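# Assemble the two printed desk lamp parts quickly

## Task

Join the two printed parts so the result matches the completed desk lamp displayed on the stand, working as fast as possible.

## Robot and tools

ROBOT. Two arms, left_arm and right_arm, each with six revolute joints and a parallel gripper. left_arm is the robot's own left, on the +y side; image left and right do not follow these names. The bases sit at (-0.029, +0.335, +0.087) m for left_arm and (-0.029, -0.335, +0.087) m for right_arm, each yawed inward. Equal joint angles need not put the two grippers in mirrored poses.

FRAME. All reported positions use one scene frame in metres. The origin is at table-top height (z = 0) above the centre of the robot's foot; +x points forward over the table, +y to the robot's left, +z up. The table top starts near x = +0.15 and may be turned relative to the robot. Each gripper's fingers point along its own +z and open along its own y. end_effector_position is the point between the pads, roughly 1 cm short of the fingertips; it and end_effector_quat_wxyz may be off by a few centimetres, more at full reach.

ROW LAYOUT. Every motion command uses rows of 14 numbers covering both arms, even if one arm is idle: left_arm waist, shoulder, elbow, wrist pitch, wrist yaw, wrist roll, opening, then the same seven for right_arm. The joint numbers are absolute target angles in radians (same convention as Joint positions). Stated ranges: waist -2.880 to 2.880, shoulder 0.000 to 3.142, elbow 0.000 to 3.019, wrist pitch -1.693 to 1.571, wrist yaw -1.571 to 1.571, wrist roll -2.094 to 2.094. True ends can differ by up to 0.084 rad; a target more than 0.084 rad beyond a stated end, and farther out than the current angle, gets the call refused. Opening is an absolute command from -1 (closed) to +1 (fully open, pads 0.094 m apart). To keep an arm or gripper as it is, resend its current Joint targets and its current opening; writing 0 for an opening is a real command to half-close.

execute_actions(actions, cameras). actions is a list of actions; each action is a table of up to 15 rows, one per 1/30 s step, and a short table repeats its last row to fill 15 steps. Per step each joint's target may lead its measured angle by at most 0.716 rad (waist, shoulder), 0.645 (elbow), 0.69 (wrist pitch), 1.84 (wrist yaw), 3.24 (wrist roll); if a row would shift the gripper over 110 mm from where it is, that arm's targets are pulled back. Far goals therefore need several actions. Images return only when actions is empty or cameras names them.

move(target, speed, blend, opening_speed, grip_force, blocking, cameras). target is one 14-number row or a list of up to 15 such rows of absolute angles, all sharing 10 s. The joints interpolate together, so the hand traces a curve and does not avoid obstacles or the other arm. speed: rad/s for the joint with the longest way to go, 0.01 to 12.57, default 0.5, one value or one per target. blend: rad of corner rounding for intermediate targets; 0 stops at each. opening_speed: rate of the opening command per second on the -1..1 scale, at least 0.2; use it to close gently. grip_force: per-pad limit in newtons, 10 to 50 (50 = full), one value or one per arm; it persists, and lower values close slowly. blocking=false returns after about 0.5 s while motion continues; a new move takes over from it. The result adds a move: line such as done, off_target (resting over 0.035 rad from target), moving, held or fault, plus limits=held if steps were withheld.

wait(seconds 0 to 10): holds the last command and lets a running move continue. stop: brakes the current move. zoom_image(camera, region [x0, y0, x1, y1] in pixels, at most 504 by 504) enlarges part of the latest image from cam_head_left, cam_head_right, cam_bench, cam_left_wrist or cam_right_wrist (each 672x504). read_manual gives only licence texts. finished_scene ends the scene for good; the assembly must hold with the robot let go.

RESULTS. Joint positions and Joint velocities list each arm's six joints (rad, rad/s) then the pad gap (m). Joint targets shows what joints are currently driven toward. Tool commands shows each gripper's command. grip_measured is the finger opening on the command scale; it reads a little wide when empty and tracks the command even after contact, so it does not reveal touch. grip_effort_nm is a noisy, offset motor effort (negative = closing), not pad force. Joint torques include arm weight and carry offsets. "joint sent to its limit" means a joint was clipped at its real end; "joint command not followed" means the clearance check altered some steps. Action calls also list joint angles at sample steps.

CAUTIONS. Keep both parts on the table; a part left off it fails the task. Avoid dropping parts, releasing them while they move, fast collisions and pressing hard into fixed or heavy things. Never let the arms or grippers touch or press each other, and never close one gripper on the other's fingers. To release, command an opening well above grip_measured. Long holds under load, stretched poses or pushing at unreachable goals heat motors: MOTOR HOT appears near 85 °C, and at 100 °C that arm goes limp for 30 to 60 s or more. Thinking time lets the scene run, so plan compactly.

Each tool is called after "Emit:" by a JSON object that holds its "method" and its "body".

## Session

Emit:
{"method": "execute_actions", "body": {"actions": []}}

Scene clock: 0.00 s.
left_arm: end_effector_position=(+0.3846, +0.2168, +0.3849) grip_measured=+1.000 grip_effort_nm=n/a end_effector_quat_wxyz=(+0.172, +0.298, +0.879, -0.331) | right_arm: end_effector_position=(+0.3277, -0.1459, +0.2037) grip_measured=+1.000 grip_effort_nm=n/a end_effector_quat_wxyz=(+0.062, -0.514, +0.635, +0.574)
Joint positions: left_arm=[0.444 1.265 1.271 -1.315 0.64 0.492 0.094] | right_arm=[-0.39 1.827 1.181 -1.628 -0.968 -1.586 0.094]
Joint velocities: within noise
Joint torques (N m): no reading
Motor temperatures (°C): left_arm=[26 24 25 24 25 26 23] | right_arm=[26 28 25 25 24 24 25]
Heat: left arm: hottest waist 26 °C; right arm: hottest shoulder 28 °C.
Joint targets: left_arm=[0.445 1.270 1.290 -1.314 0.640 0.492] | right_arm=[-0.391 1.831 1.197 -1.630 -0.968 -1.586]
Tool commands: left_gripper/opening=+1.0 right_gripper/opening=+1.0

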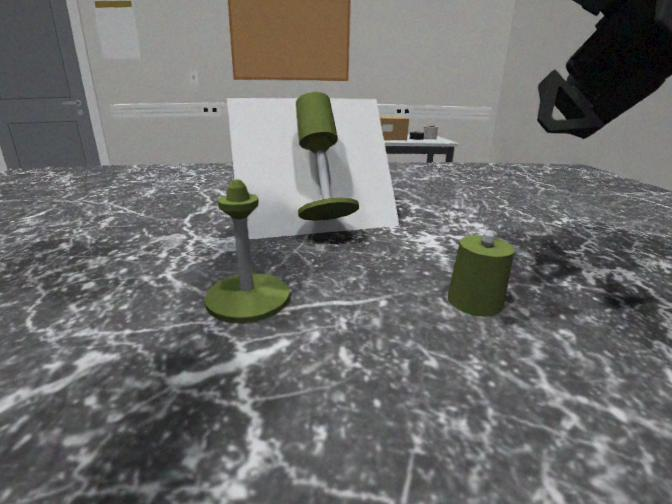

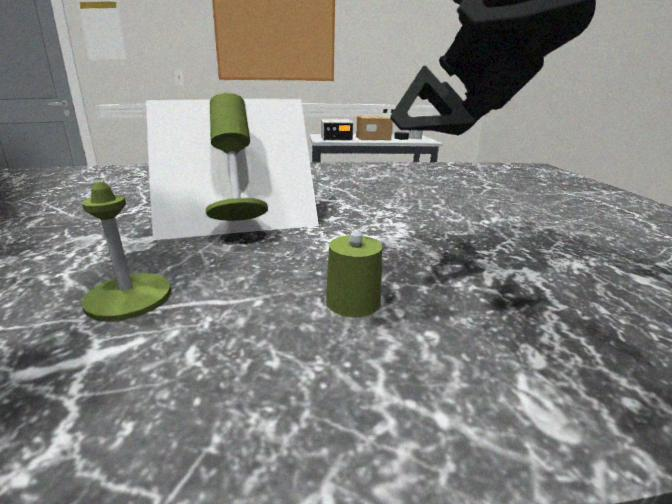

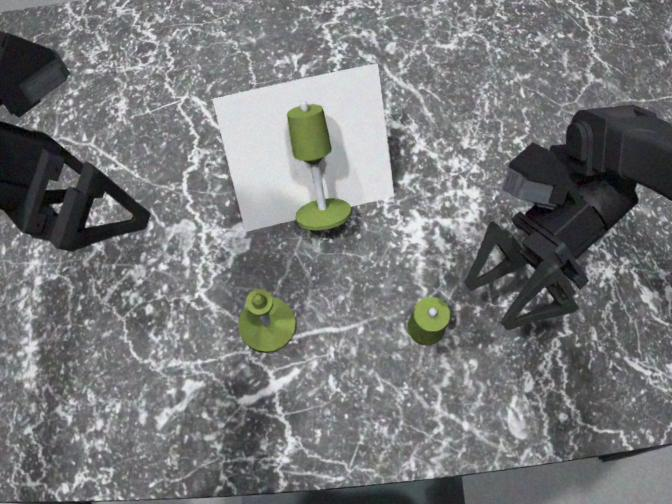

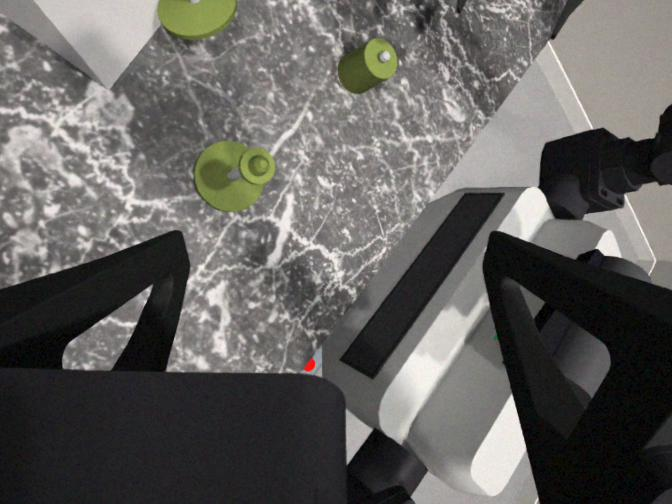

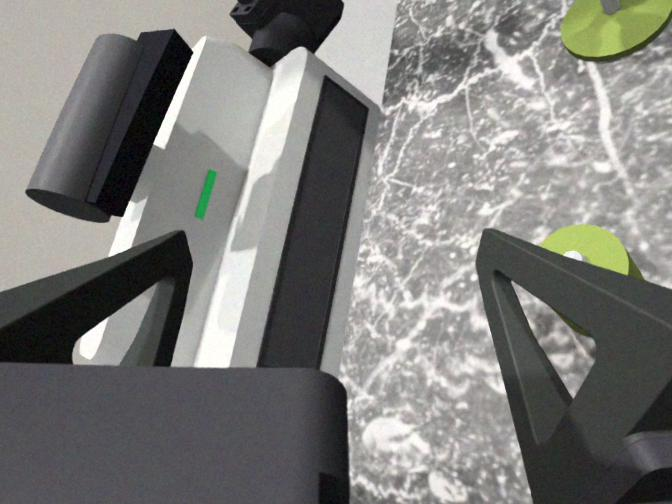

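Emit:
{"method": "zoom_image", "body": {"camera": "cam_head_left", "region": [190, 80, 420, 330]}}

Emit:
{"method": "zoom_image", "body": {"camera": "cam_bench", "region": [220, 80, 480, 370]}}

Emit:
{"method": "zoom_image", "body": {"camera": "cam_head_right", "region": [60, 80, 400, 330]}}

Scaled by 2.016 from the camera's 672x504 image, which has a finer 960x720 frame.

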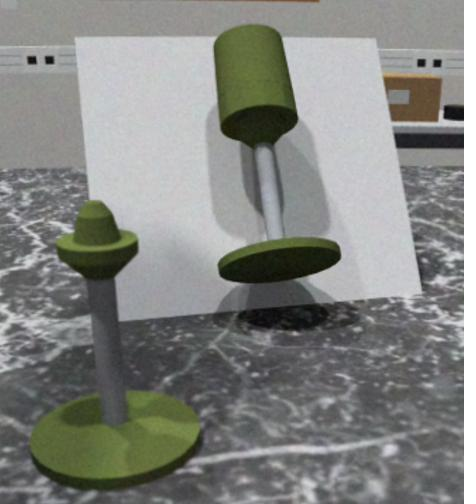

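Scaled by 1.738 from the camera's 672x504 image, which has a finer 960x720 frame.

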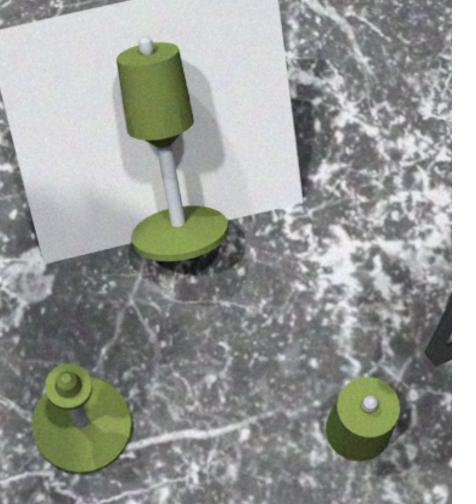

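Scaled by 1.482 from the camera's 672x504 image, which has a finer 960x720 frame.

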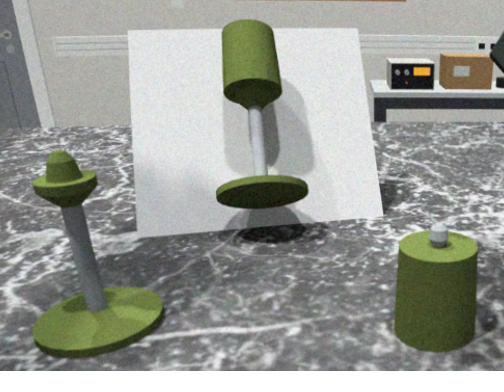

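Emit:
{"method": "move", "body": {"target": [1.2,1.27,1.29,-1.314,0.64,0.492,1,0.055,1.674,1.181,-1.084,0.106,0,1], "speed": 1.6, "cameras": ["cam_right_wrist","cam_bench","cam_head_left","cam_head_right"]}}

Scene clock: 71.53 s.
left_arm: end_effector_position=(+0.3775, +0.5230, +0.3574) grip_measured=+1.000 grip_effort_nm=0.00 end_effector_quat_wxyz=(+0.244, -0.047, +0.939, -0.238) | right_arm: end_effector_position=(+0.3648, -0.0960, +0.1541) grip_measured=+1.000 grip_effort_nm=0.03 end_effector_quat_wxyz=(-0.012, -0.304, +0.953, -0.002)
Joint positions: left_arm=[1.188 1.265 1.271 -1.315 0.64 0.492 0.094] | right_arm=[0.054 1.688 1.181 -1.093 0.102 -0.015 0.094]
Joint torques (N m): left_arm=[0.73 -11.52 9.16 0.79 0.42 0.03] | right_arm=[1.73 -16.67 9.52 1.02 0.06 0.09]
Motor temperatures (°C): left_arm=[26 26 35 24 26 26 23] | right_arm=[26 33 31 25 24 24 25]
Heat: left arm: hottest elbow 35 °C; right arm: hottest shoulder 33 °C.
Joint targets: left_arm=[1.200 1.270 1.290 -1.314 0.640 0.492] | right_arm=[0.055 1.674 1.181 -1.084 0.106 0.000]
move: done
camera_calibration:
cam_right_wrist: T_world_to_cam=[[0.571176, -0.820826, 0.00172858, -0.288253], [-0.649518, -0.450681, 0.612383, 0.100866], [-0.501881, -0.350901, -0.79056, 0.39636], [0, 0, 0, 1]] pos_world=[0.429083, -0.0520639, 0.252076]
Images, in order (width x height): cam_head_left 672x504, cam_head_right 672x504, cam_bench 672x504, cam_right_wrist 672x504.

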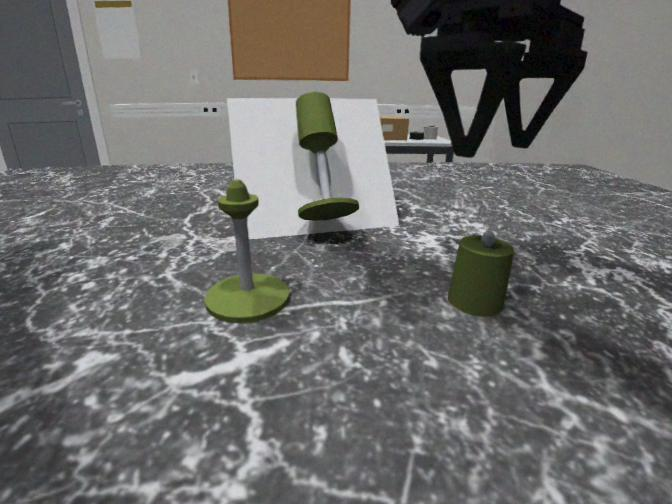

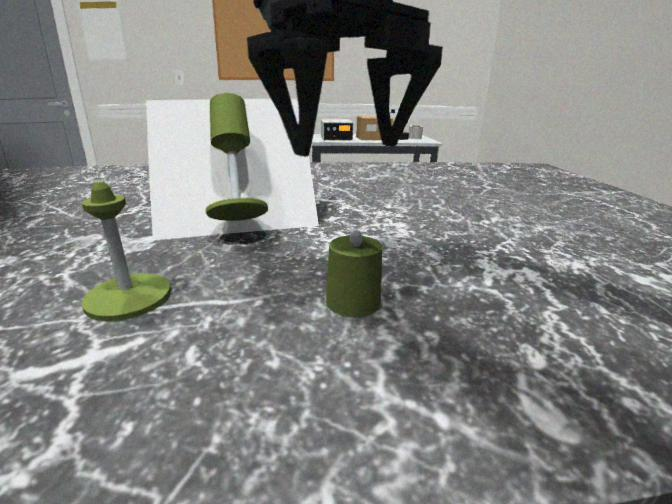

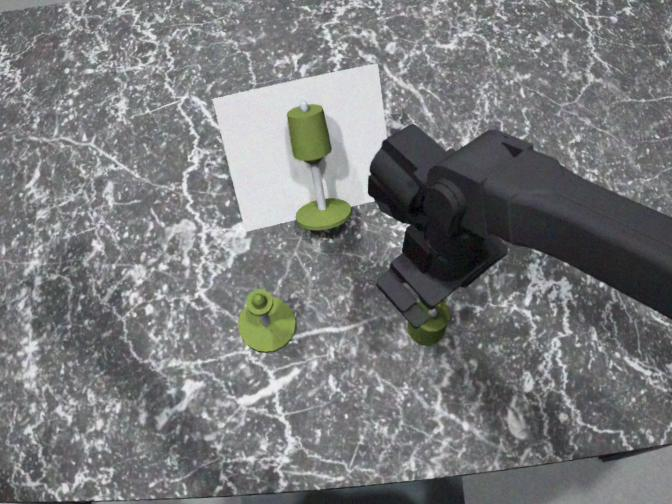

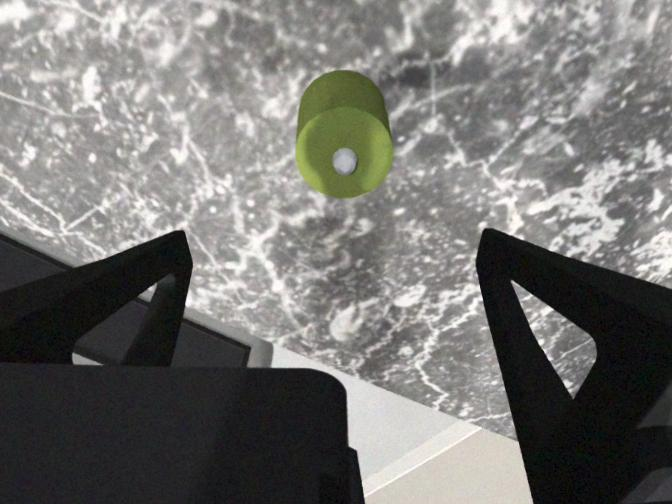

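Emit:
{"method": "move", "body": {"target": [[1.2,1.27,1.29,-1.314,0.64,0.492,1,0.0215,1.826,1.0636,-0.789,0.106,0,1],[1.2,1.27,1.29,-1.314,0.64,0.492,1,0.0215,1.826,1.0636,-0.789,0.106,0,-0.3]], "speed": 0.4, "grip_force": 40, "cameras": ["cam_right_wrist","cam_head_left","cam_head_right"]}}

Scene clock: 86.67 s.
left_arm: end_effector_position=(+0.3775, +0.5230, +0.3574) grip_measured=+1.000 grip_effort_nm=0.00 end_effector_quat_wxyz=(+0.244, -0.047, +0.939, -0.238) | right_arm: end_effector_position=(+0.3695, -0.0951, +0.0637) grip_measured=-0.066 grip_effort_nm=-0.77 end_effector_quat_wxyz=(+0.014, -0.289, +0.957, +0.006)
Joint positions: left_arm=[1.188 1.265 1.271 -1.315 0.64 0.492 0.094] | right_arm=[0.03 1.809 1.064 -0.799 0.103 -0.014 0.044]
Joint torques (N m): left_arm=[0.5 -11.4 9.14 0.79 0.43 0.02] | right_arm=[0.97 -14.62 8.21 1.16 0.03 0.1]
Heat: left arm: hottest elbow 35 °C; right arm: hottest shoulder 33 °C.
Joint targets: left_arm=[1.200 1.270 1.290 -1.314 0.640 0.492] | right_arm=[0.021 1.826 1.063 -0.789 0.106 0.000]
grip_force (N): 40, 40
move: done
camera_calibration:
cam_right_wrist: T_world_to_cam=[[0.545357, -0.838199, 0.0026646, -0.282293], [-0.689989, -0.447118, 0.56921, 0.17771], [-0.47592, -0.312261, -0.822188, 0.323707], [0, 0, 0, 1]] pos_world=[0.430628, -0.0560792, 0.165746]
Images, in order (width x height): cam_head_left 672x504, cam_head_right 672x504, cam_right_wrist 672x504.

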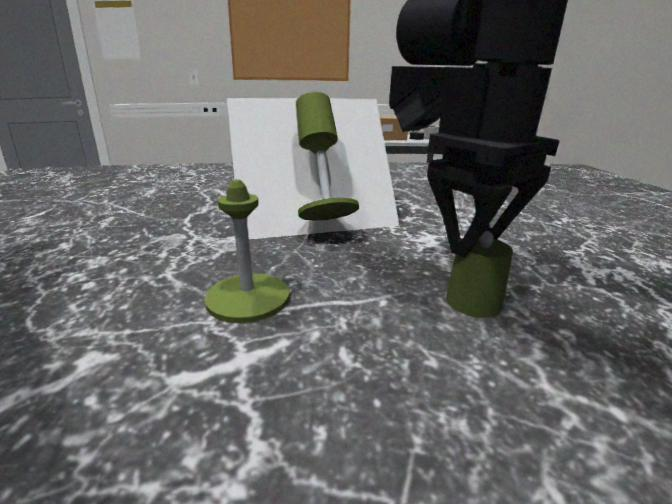

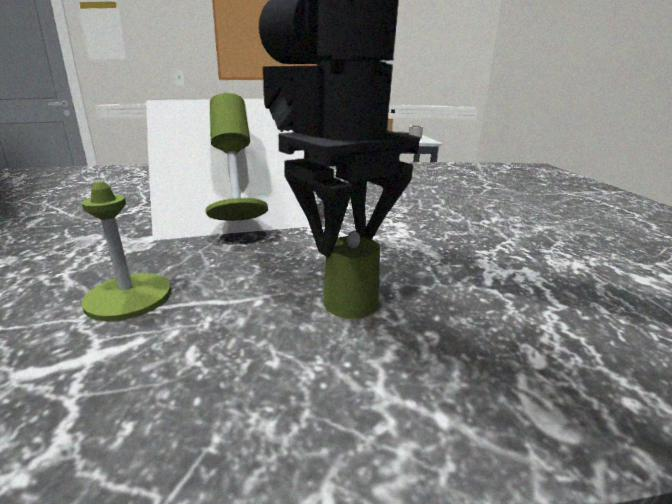

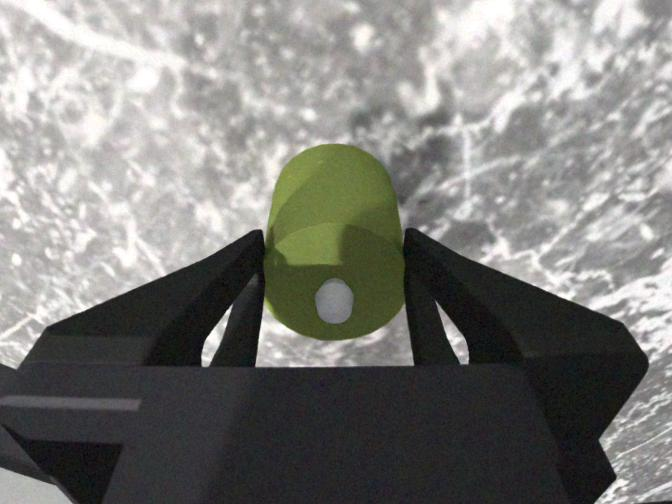

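Emit:
{"method": "move", "body": {"target": [[1.2,1.27,1.29,-1.314,0.64,0.492,1,0.055,1.629,1.24,-1.188,0.106,0,-0.3],[1.2,1.27,1.29,-1.314,0.64,0.492,1,0.342,2.040,1.828,-1.389,0.1,0,-0.3]], "speed": 0.6, "blend": 0.08, "cameras": ["cam_right_wrist","cam_head_left","cam_head_right","cam_bench"]}}

Scene clock: 103.20 s.
left_arm: end_effector_position=(+0.3775, +0.5230, +0.3574) grip_measured=+1.000 grip_effort_nm=0.00 end_effector_quat_wxyz=(+0.244, -0.047, +0.939, -0.238) | right_arm: end_effector_position=(+0.3690, +0.1143, +0.2106) grip_measured=-0.068 grip_effort_nm=-0.81 end_effector_quat_wxyz=(-0.007, -0.440, +0.898, -0.005)
Joint positions: left_arm=[1.188 1.265 1.271 -1.315 0.64 0.492 0.094] | right_arm=[0.349 2.016 1.772 -1.38 0.102 -0.013 0.044]
Joint torques (N m): left_arm=[0.73 -11.63 9.16 0.75 0.44 0.02] | right_arm=[1.67 -19.84 15.53 0.24 -0.14 0.1]
Heat: left arm: hottest elbow 36 °C; right arm: hottest shoulder 33 °C.
Joint targets: left_arm=[1.200 1.270 1.290 -1.314 0.640 0.492] | right_arm=[0.342 2.040 1.828 -1.389 0.100 0.000]
grip_force (N): 40, 40
move: off_target (right_arm); right_arm: the elbow is farthest, 0.056 rad from its target
camera_calibration:
cam_right_wrist: T_world_to_cam=[[0.784937, -0.619522, 0.00816379, -0.221413], [-0.495731, -0.620081, 0.60807, 0.127227], [-0.37165, -0.481344, -0.793841, 0.484524], [0, 0, 0, 1]] pos_world=[0.416939, 0.174944, 0.30908]
Images, in order (width x height): cam_head_left 672x504, cam_head_right 672x504, cam_bench 672x504, cam_right_wrist 672x504.

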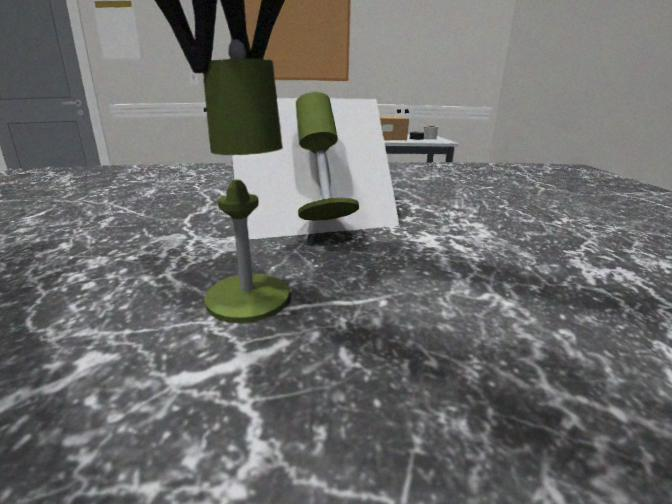

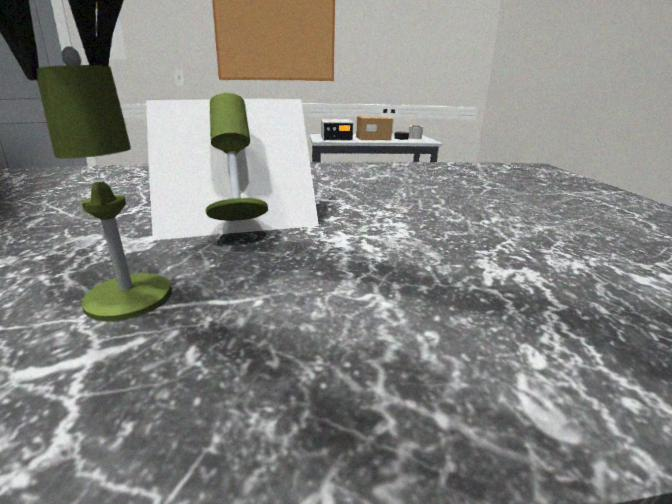

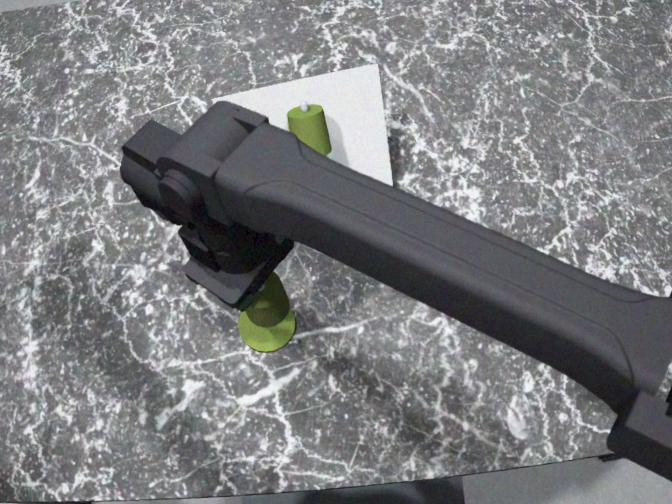

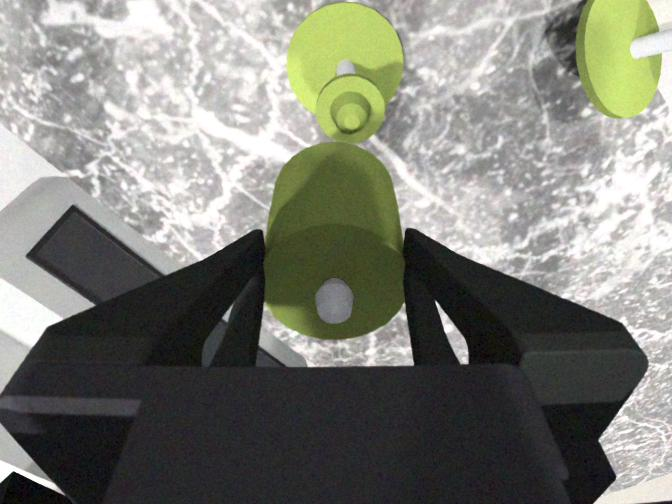

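Emit:
{"method": "move", "body": {"target": [1.2,1.27,1.29,-1.314,0.64,0.492,1,0.335,2.073,1.870,-1.375,0.098,0.01,-0.3], "speed": 0.3, "cameras": ["cam_right_wrist","cam_head_left","cam_head_right"]}}

Scene clock: 128.43 s.
left_arm: end_effector_position=(+0.3775, +0.5230, +0.3574) grip_measured=+1.000 grip_effort_nm=0.00 end_effector_quat_wxyz=(+0.244, -0.047, +0.939, -0.238) | right_arm: end_effector_position=(+0.3800, +0.1231, +0.2077) grip_measured=-0.068 grip_effort_nm=-0.81 end_effector_quat_wxyz=(-0.003, -0.433, +0.901, -0.002)
Joint positions: left_arm=[1.188 1.265 1.271 -1.315 0.64 0.492 0.094] | right_arm=[0.343 2.048 1.816 -1.381 0.102 -0.004 0.044]
Joint torques (N m): left_arm=[0.56 -11.52 9.16 0.77 0.42 0.02] | right_arm=[1.61 -20.31 15.42 0.9 -0.19 0.1]
Motor temperatures (°C): left_arm=[26 27 37 24 26 26 23] | right_arm=[26 33 40 25 24 24 26]
Heat: left arm: hottest elbow 37 °C; right arm: hottest elbow 40 °C.
Joint targets: left_arm=[1.200 1.270 1.290 -1.314 0.640 0.492] | right_arm=[0.335 2.073 1.870 -1.375 0.098 0.010]
grip_force (N): 40, 40
move: off_target (right_arm); right_arm: the elbow is farthest, 0.054 rad from its target
camera_calibration:
cam_right_wrist: T_world_to_cam=[[0.774898, -0.632045, 0.00721589, -0.219002], [-0.509276, -0.617537, 0.599405, 0.146604], [-0.374395, -0.468153, -0.800413, 0.491331], [0, 0, 0, 1]] pos_world=[0.428318, 0.182132, 0.306973]
Images, in order (width x height): cam_head_left 672x504, cam_head_right 672x504, cam_right_wrist 672x504.

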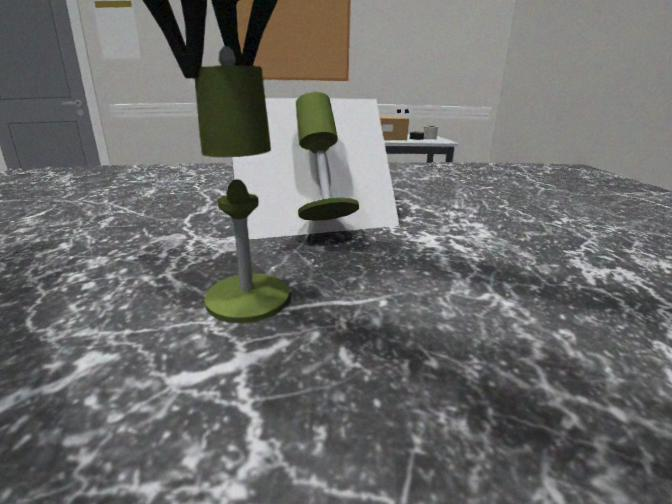

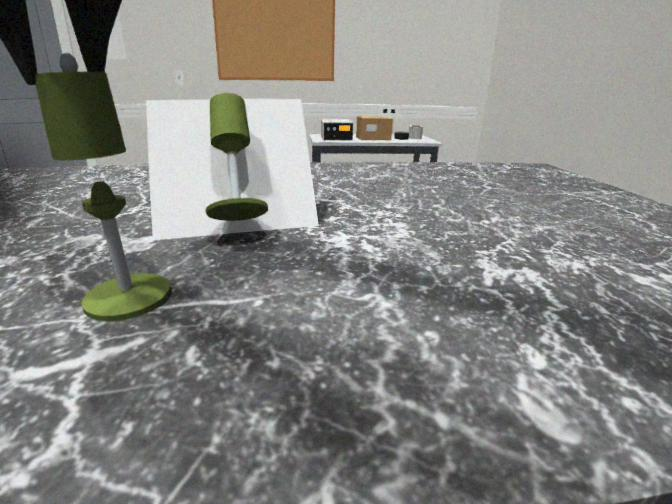

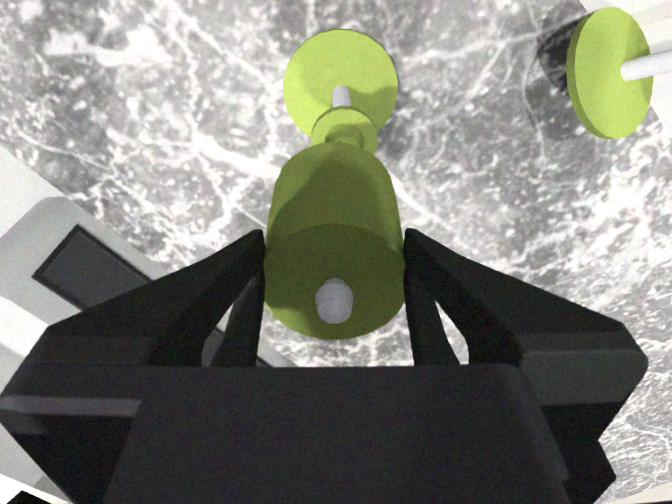

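Emit:
{"method": "move", "body": {"target": [1.2,1.27,1.29,-1.314,0.64,0.492,1,0.325,2.076,1.812,-1.306,0.098,0.01,-0.3], "speed": 0.2, "cameras": ["cam_right_wrist","cam_head_left","cam_head_right"]}}

Scene clock: 151.00 s.
left_arm: end_effector_position=(+0.3775, +0.5230, +0.3574) grip_measured=+1.000 grip_effort_nm=0.00 end_effector_quat_wxyz=(+0.244, -0.047, +0.939, -0.238) | right_arm: end_effector_position=(+0.3951, +0.1312, +0.2074) grip_measured=-0.068 grip_effort_nm=-0.81 end_effector_quat_wxyz=(+0.026, -0.425, +0.905, +0.012)
Joint positions: left_arm=[1.188 1.265 1.271 -1.315 0.64 0.492 0.094] | right_arm=[0.333 2.048 1.816 -1.316 0.101 -0.004 0.044]
Joint torques (N m): left_arm=[0.5 -11.52 9.18 0.79 0.42 0.02] | right_arm=[1.73 -20.25 10.44 1.2 -0.19 0.1]
Motor temperatures (°C): left_arm=[26 27 37 24 26 26 23] | right_arm=[26 33 45 25 24 24 27]
Heat: left arm: hottest elbow 37 °C; right arm: hottest elbow 45 °C.
Joint targets: left_arm=[1.200 1.270 1.290 -1.314 0.640 0.492] | right_arm=[0.325 2.076 1.812 -1.306 0.098 0.010]
grip_force (N): 40, 40
move: done
camera_calibration:
cam_right_wrist: T_world_to_cam=[[0.763447, -0.645843, 0.00597341, -0.219037], [-0.542959, -0.636766, 0.547471, 0.186078], [-0.349777, -0.421209, -0.836803, 0.492109], [0, 0, 0, 1]] pos_world=[0.440384, 0.184306, 0.311234]
Images, in order (width x height): cam_head_left 672x504, cam_head_right 672x504, cam_right_wrist 672x504.

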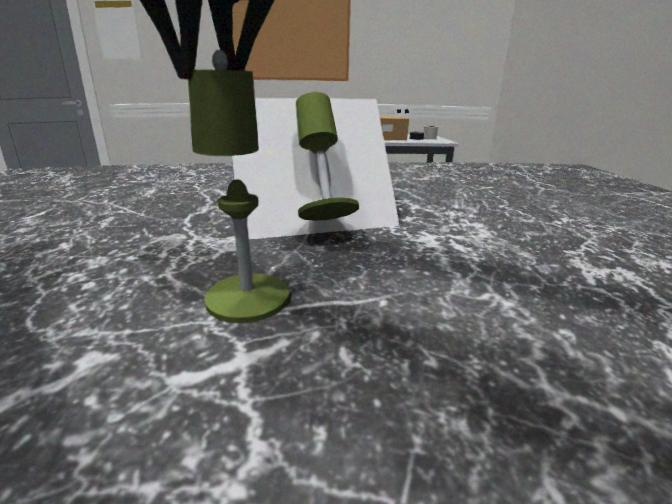

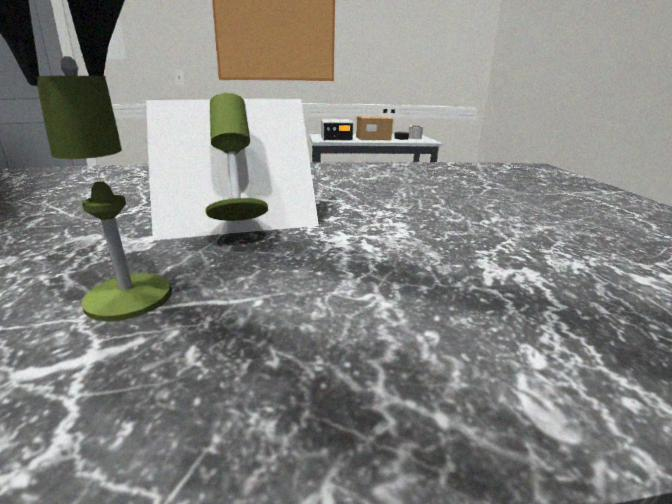

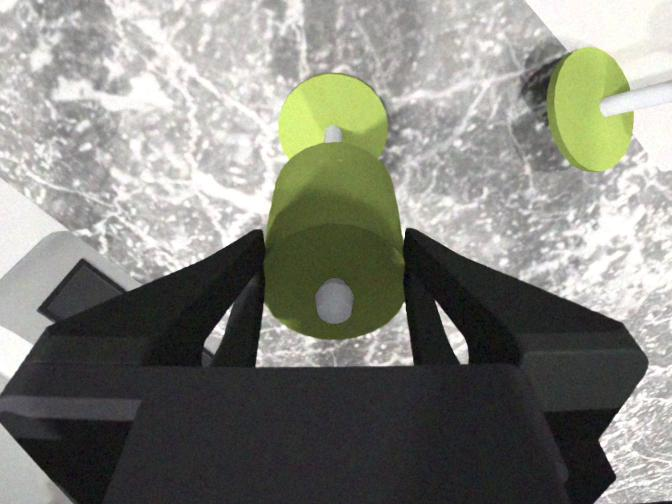

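Emit:
{"method": "move", "body": {"target": [1.2,1.27,1.29,-1.314,0.64,0.492,1,0.322,2.081,1.792,-1.308,0.098,0.01,-0.3], "speed": 0.2, "cameras": ["cam_right_wrist","cam_head_left","cam_head_right"]}}

Scene clock: 163.80 s.
left_arm: end_effector_position=(+0.3775, +0.5230, +0.3574) grip_measured=+1.000 grip_effort_nm=0.00 end_effector_quat_wxyz=(+0.244, -0.047, +0.939, -0.238) | right_arm: end_effector_position=(+0.3898, +0.1257, +0.1938) grip_measured=-0.068 grip_effort_nm=-0.80 end_effector_quat_wxyz=(+0.012, -0.426, +0.905, +0.005)
Joint positions: left_arm=[1.188 1.265 1.271 -1.315 0.64 0.492 0.094] | right_arm=[0.332 2.056 1.792 -1.316 0.101 -0.004 0.044]
Joint torques (N m): left_arm=[0.56 -11.46 9.18 0.72 0.42 0.03] | right_arm=[1.61 -20.37 10.56 1.06 -0.19 0.1]
Heat: left arm: hottest elbow 38 °C; right arm: hottest elbow 42 °C.
Joint targets: left_arm=[1.200 1.270 1.290 -1.314 0.640 0.492] | right_arm=[0.322 2.081 1.792 -1.308 0.098 0.010]
grip_force (N): 40, 40
move: done
camera_calibration:
cam_right_wrist: T_world_to_cam=[[0.764785, -0.644256, 0.0062321, -0.219158], [-0.530877, -0.624655, 0.572692, 0.175935], [-0.365067, -0.441294, -0.819747, 0.481787], [0, 0, 0, 1]] pos_world=[0.436893, 0.181315, 0.295553]
Images, in order (width x height): cam_head_left 672x504, cam_head_right 672x504, cam_right_wrist 672x504.

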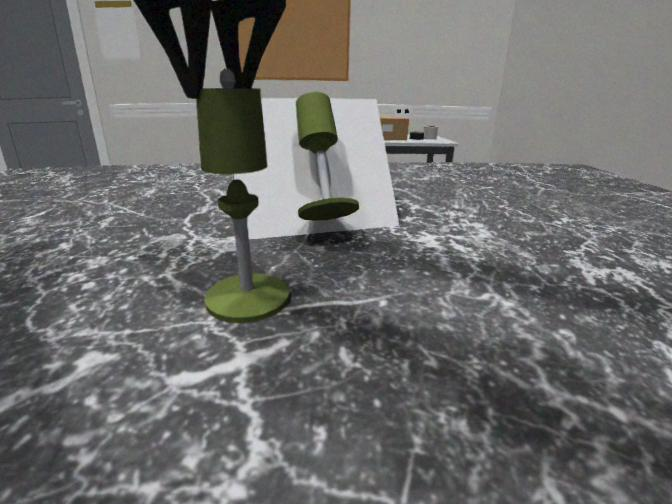

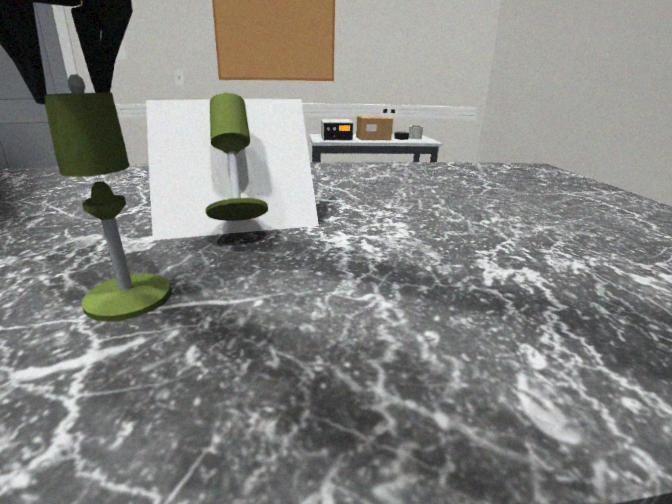

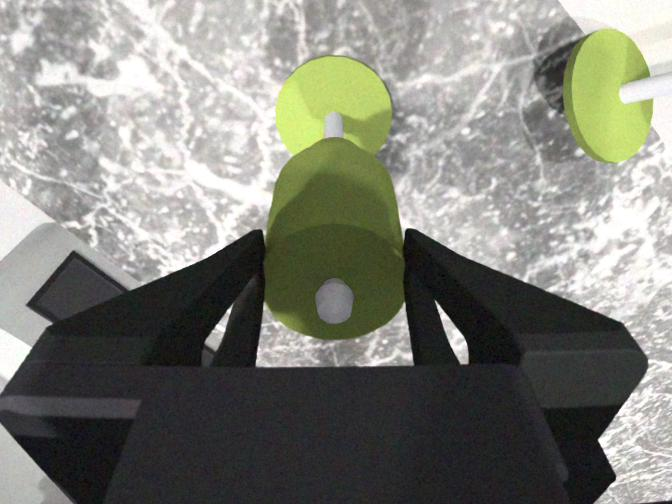

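Emit:
{"method": "zoom_image", "body": {"camera": "cam_head_left", "region": [180, 60, 300, 220]}}

Emit:
{"method": "zoom_image", "body": {"camera": "cam_head_right", "region": [30, 60, 150, 220]}}

Scaled by 3.150 from the camera's 672x504 image, which has a finer 960x720 frame.

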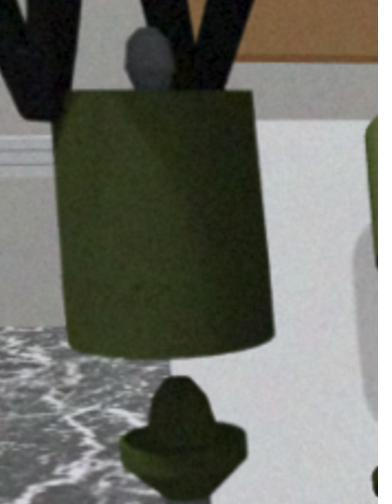

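Scaled by 3.150 from the camera's 672x504 image, which has a finer 960x720 frame.

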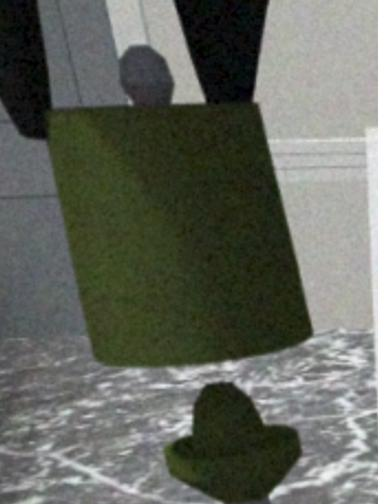

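Emit:
{"method": "move", "body": {"target": [1.2,1.27,1.29,-1.314,0.64,0.492,1,0.311,2.096,1.757,-1.256,0.098,0.01,-0.3], "speed": 0.1, "cameras": ["cam_head_left","cam_head_right"]}}

Emit:
{"method": "zoom_image", "body": {"camera": "cam_head_left", "region": [180, 70, 300, 320]}}

Emit:
{"method": "zoom_image", "body": {"camera": "cam_head_right", "region": [30, 70, 180, 320]}}

Scene clock: 181.67 s.
left_arm: end_effector_position=(+0.3775, +0.5230, +0.3574) grip_measured=+1.000 grip_effort_nm=0.00 end_effector_quat_wxyz=(+0.244, -0.047, +0.939, -0.238) | right_arm: end_effector_position=(+0.3930, +0.1226, +0.1717) grip_measured=-0.068 grip_effort_nm=-0.81 end_effector_quat_wxyz=(+0.012, -0.421, +0.907, +0.006)
Joint positions: left_arm=[1.188 1.265 1.271 -1.315 0.64 0.492 0.094] | right_arm=[0.32 2.07 1.758 -1.266 0.1 -0.003 0.044]
Joint torques (N m): left_arm=[0.85 -11.28 9.14 0.73 0.43 0.03] | right_arm=[1.55 -20.42 10.43 1.13 -0.13 0.1]
Motor temperatures (°C): left_arm=[26 27 38 23 26 26 23] | right_arm=[26 37 40 25 24 24 27]
Heat: left arm: hottest elbow 38 °C; right arm: hottest elbow 40 °C.
Joint targets: left_arm=[1.200 1.270 1.290 -1.314 0.640 0.492] | right_arm=[0.311 2.096 1.757 -1.256 0.098 0.010]
grip_force (N): 40, 40
move: done
Images, in order (width x height): cam_head_left 672x504, cam_head_right 672x504.

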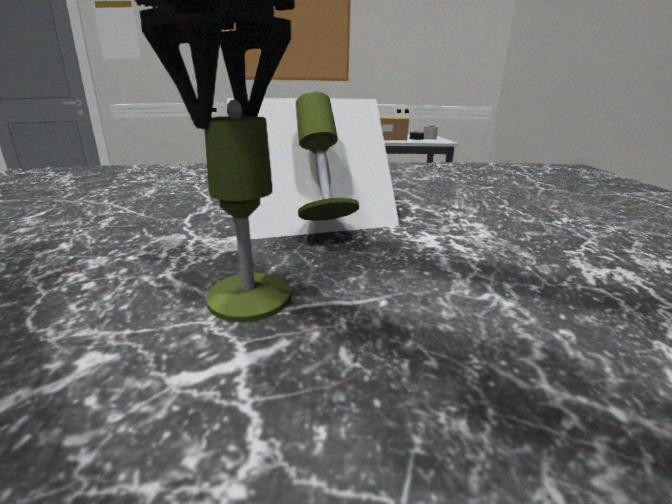

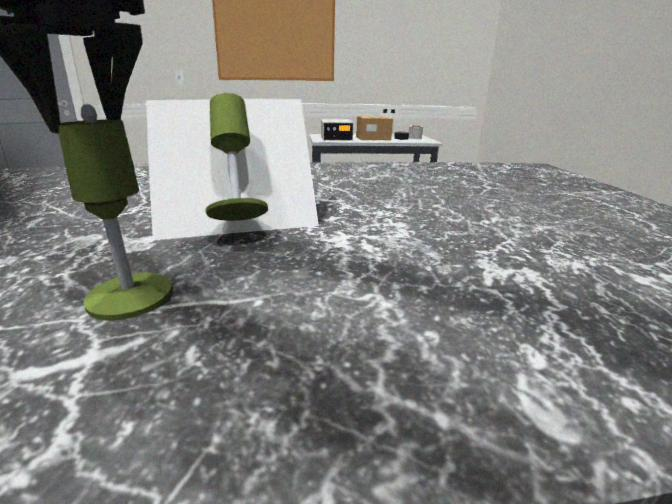

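Scaled by 2.016 from the camera's 672x504 image, which has a finer 960x720 frame.

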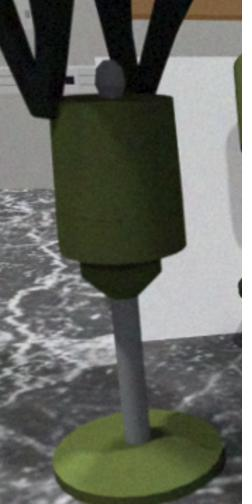

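Scaled by 2.016 from the camera's 672x504 image, which has a finer 960x720 frame.

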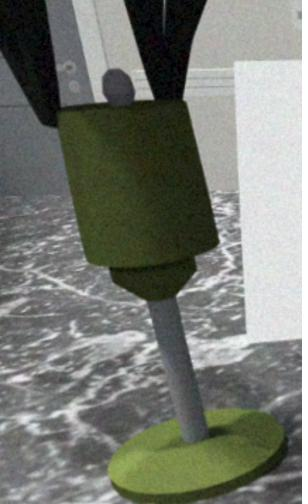

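Emit:
{"method": "move", "body": {"target": [1.2,1.27,1.29,-1.314,0.64,0.492,1,0.311,2.1,1.748,-1.244,0.098,0.01,-0.3], "speed": 0.1, "cameras": ["cam_head_left","cam_head_right"]}}

Emit:
{"method": "zoom_image", "body": {"camera": "cam_head_left", "region": [180, 70, 300, 320]}}

Scene clock: 186.20 s.
left_arm: end_effector_position=(+0.3775, +0.5230, +0.3574) grip_measured=+1.000 grip_effort_nm=0.00 end_effector_quat_wxyz=(+0.244, -0.047, +0.939, -0.238) | right_arm: end_effector_position=(+0.3929, +0.1230, +0.1683) grip_measured=-0.068 grip_effort_nm=-0.81 end_effector_quat_wxyz=(+0.013, -0.421, +0.907, +0.006)
Joint positions: left_arm=[1.188 1.265 1.271 -1.315 0.64 0.492 0.094] | right_arm=[0.32 2.072 1.75 -1.254 0.1 -0.003 0.044]
Joint torques (N m): left_arm=[0.56 -11.81 9.13 0.75 0.42 0.03] | right_arm=[1.55 -20.19 10.3 1.16 -0.13 0.1]
Heat: left arm: hottest elbow 38 °C; right arm: hottest elbow 39 °C.
Joint targets: left_arm=[1.200 1.270 1.290 -1.314 0.640 0.492] | right_arm=[0.311 2.100 1.748 -1.244 0.098 0.010]
grip_force (N): 40, 40
move: done
Images, in order (width x height): cam_head_left 672x504, cam_head_right 672x504.

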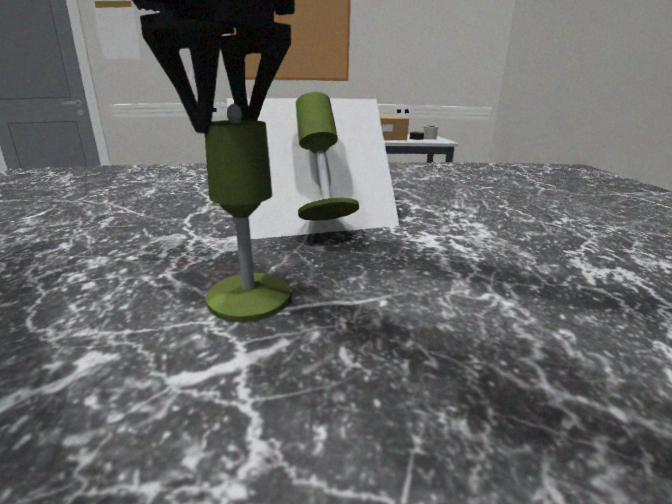

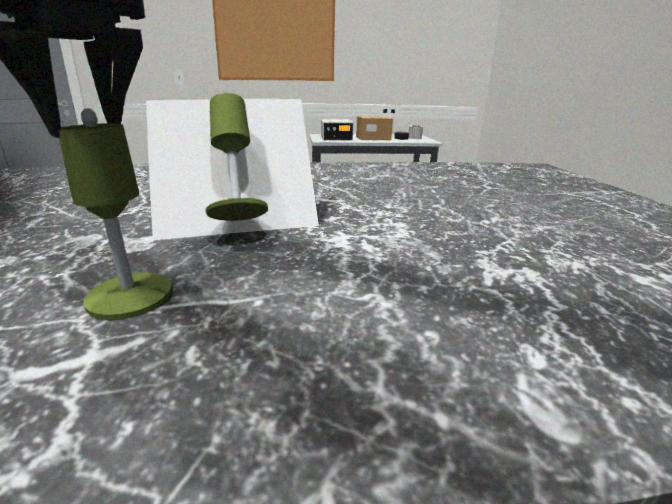

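Scaled by 2.016 from the camera's 672x504 image, which has a finer 960x720 frame.

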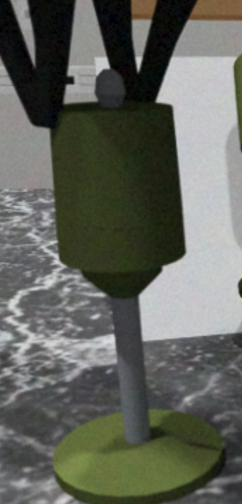

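Emit:
{"method": "move", "body": {"target": [1.2,1.27,1.29,-1.314,0.64,0.492,1,0.311,2.104,1.740,-1.233,0.098,0.01,-0.3], "speed": 0.1, "cameras": ["cam_head_left","cam_head_right"]}}

Emit:
{"method": "zoom_image", "body": {"camera": "cam_head_left", "region": [180, 70, 300, 320]}}

Emit:
{"method": "zoom_image", "body": {"camera": "cam_head_left", "region": [270, 80, 390, 240]}}

Scene clock: 191.33 s.
left_arm: end_effector_position=(+0.3775, +0.5230, +0.3574) grip_measured=+1.000 grip_effort_nm=0.00 end_effector_quat_wxyz=(+0.244, -0.047, +0.939, -0.238) | right_arm: end_effector_position=(+0.3931, +0.1236, +0.1666) grip_measured=-0.068 grip_effort_nm=-0.81 end_effector_quat_wxyz=(+0.015, -0.421, +0.907, +0.007)
Joint positions: left_arm=[1.188 1.265 1.271 -1.315 0.64 0.492 0.094] | right_arm=[0.32 2.072 1.746 -1.245 0.1 -0.003 0.044]
Joint torques (N m): left_arm=[0.62 -11.58 9.17 0.77 0.43 0.03] | right_arm=[1.55 -19.9 9.98 1.24 -0.12 0.1]
Heat: left arm: hottest elbow 38 °C; right arm: hottest elbow 38 °C.
Joint targets: left_arm=[1.200 1.270 1.290 -1.314 0.640 0.492] | right_arm=[0.311 2.104 1.740 -1.233 0.098 0.010]
grip_force (N): 40, 40
move: done
Images, in order (width x height): cam_head_left 672x504, cam_head_right 672x504.

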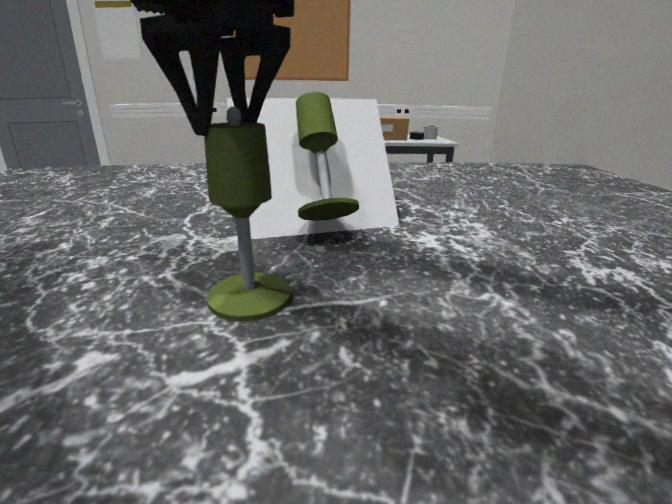

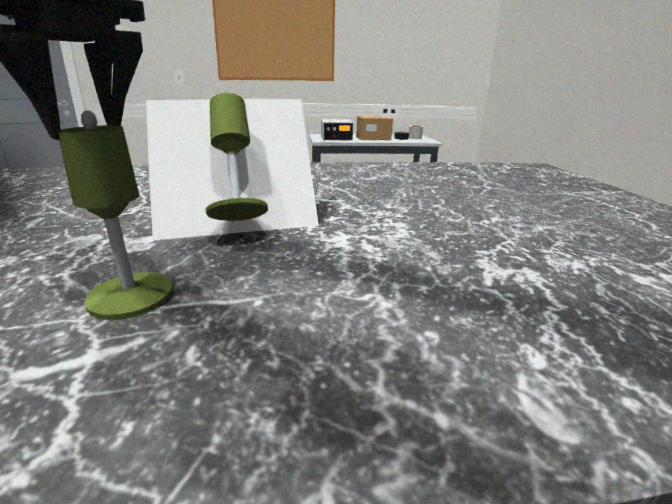

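Scaled by 2.016 from the camera's 672x504 image, which has a finer 960x720 frame.

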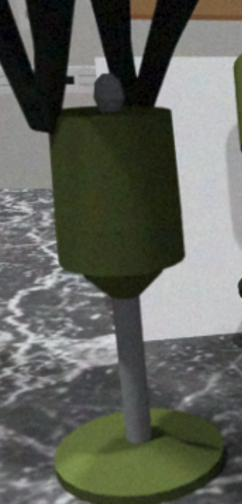

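Scaled by 3.150 from the camera's 672x504 image, which has a finer 960x720 frame.

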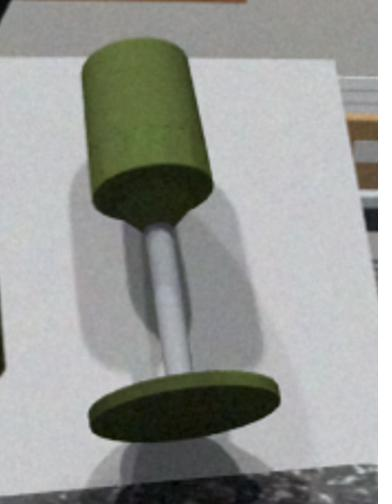

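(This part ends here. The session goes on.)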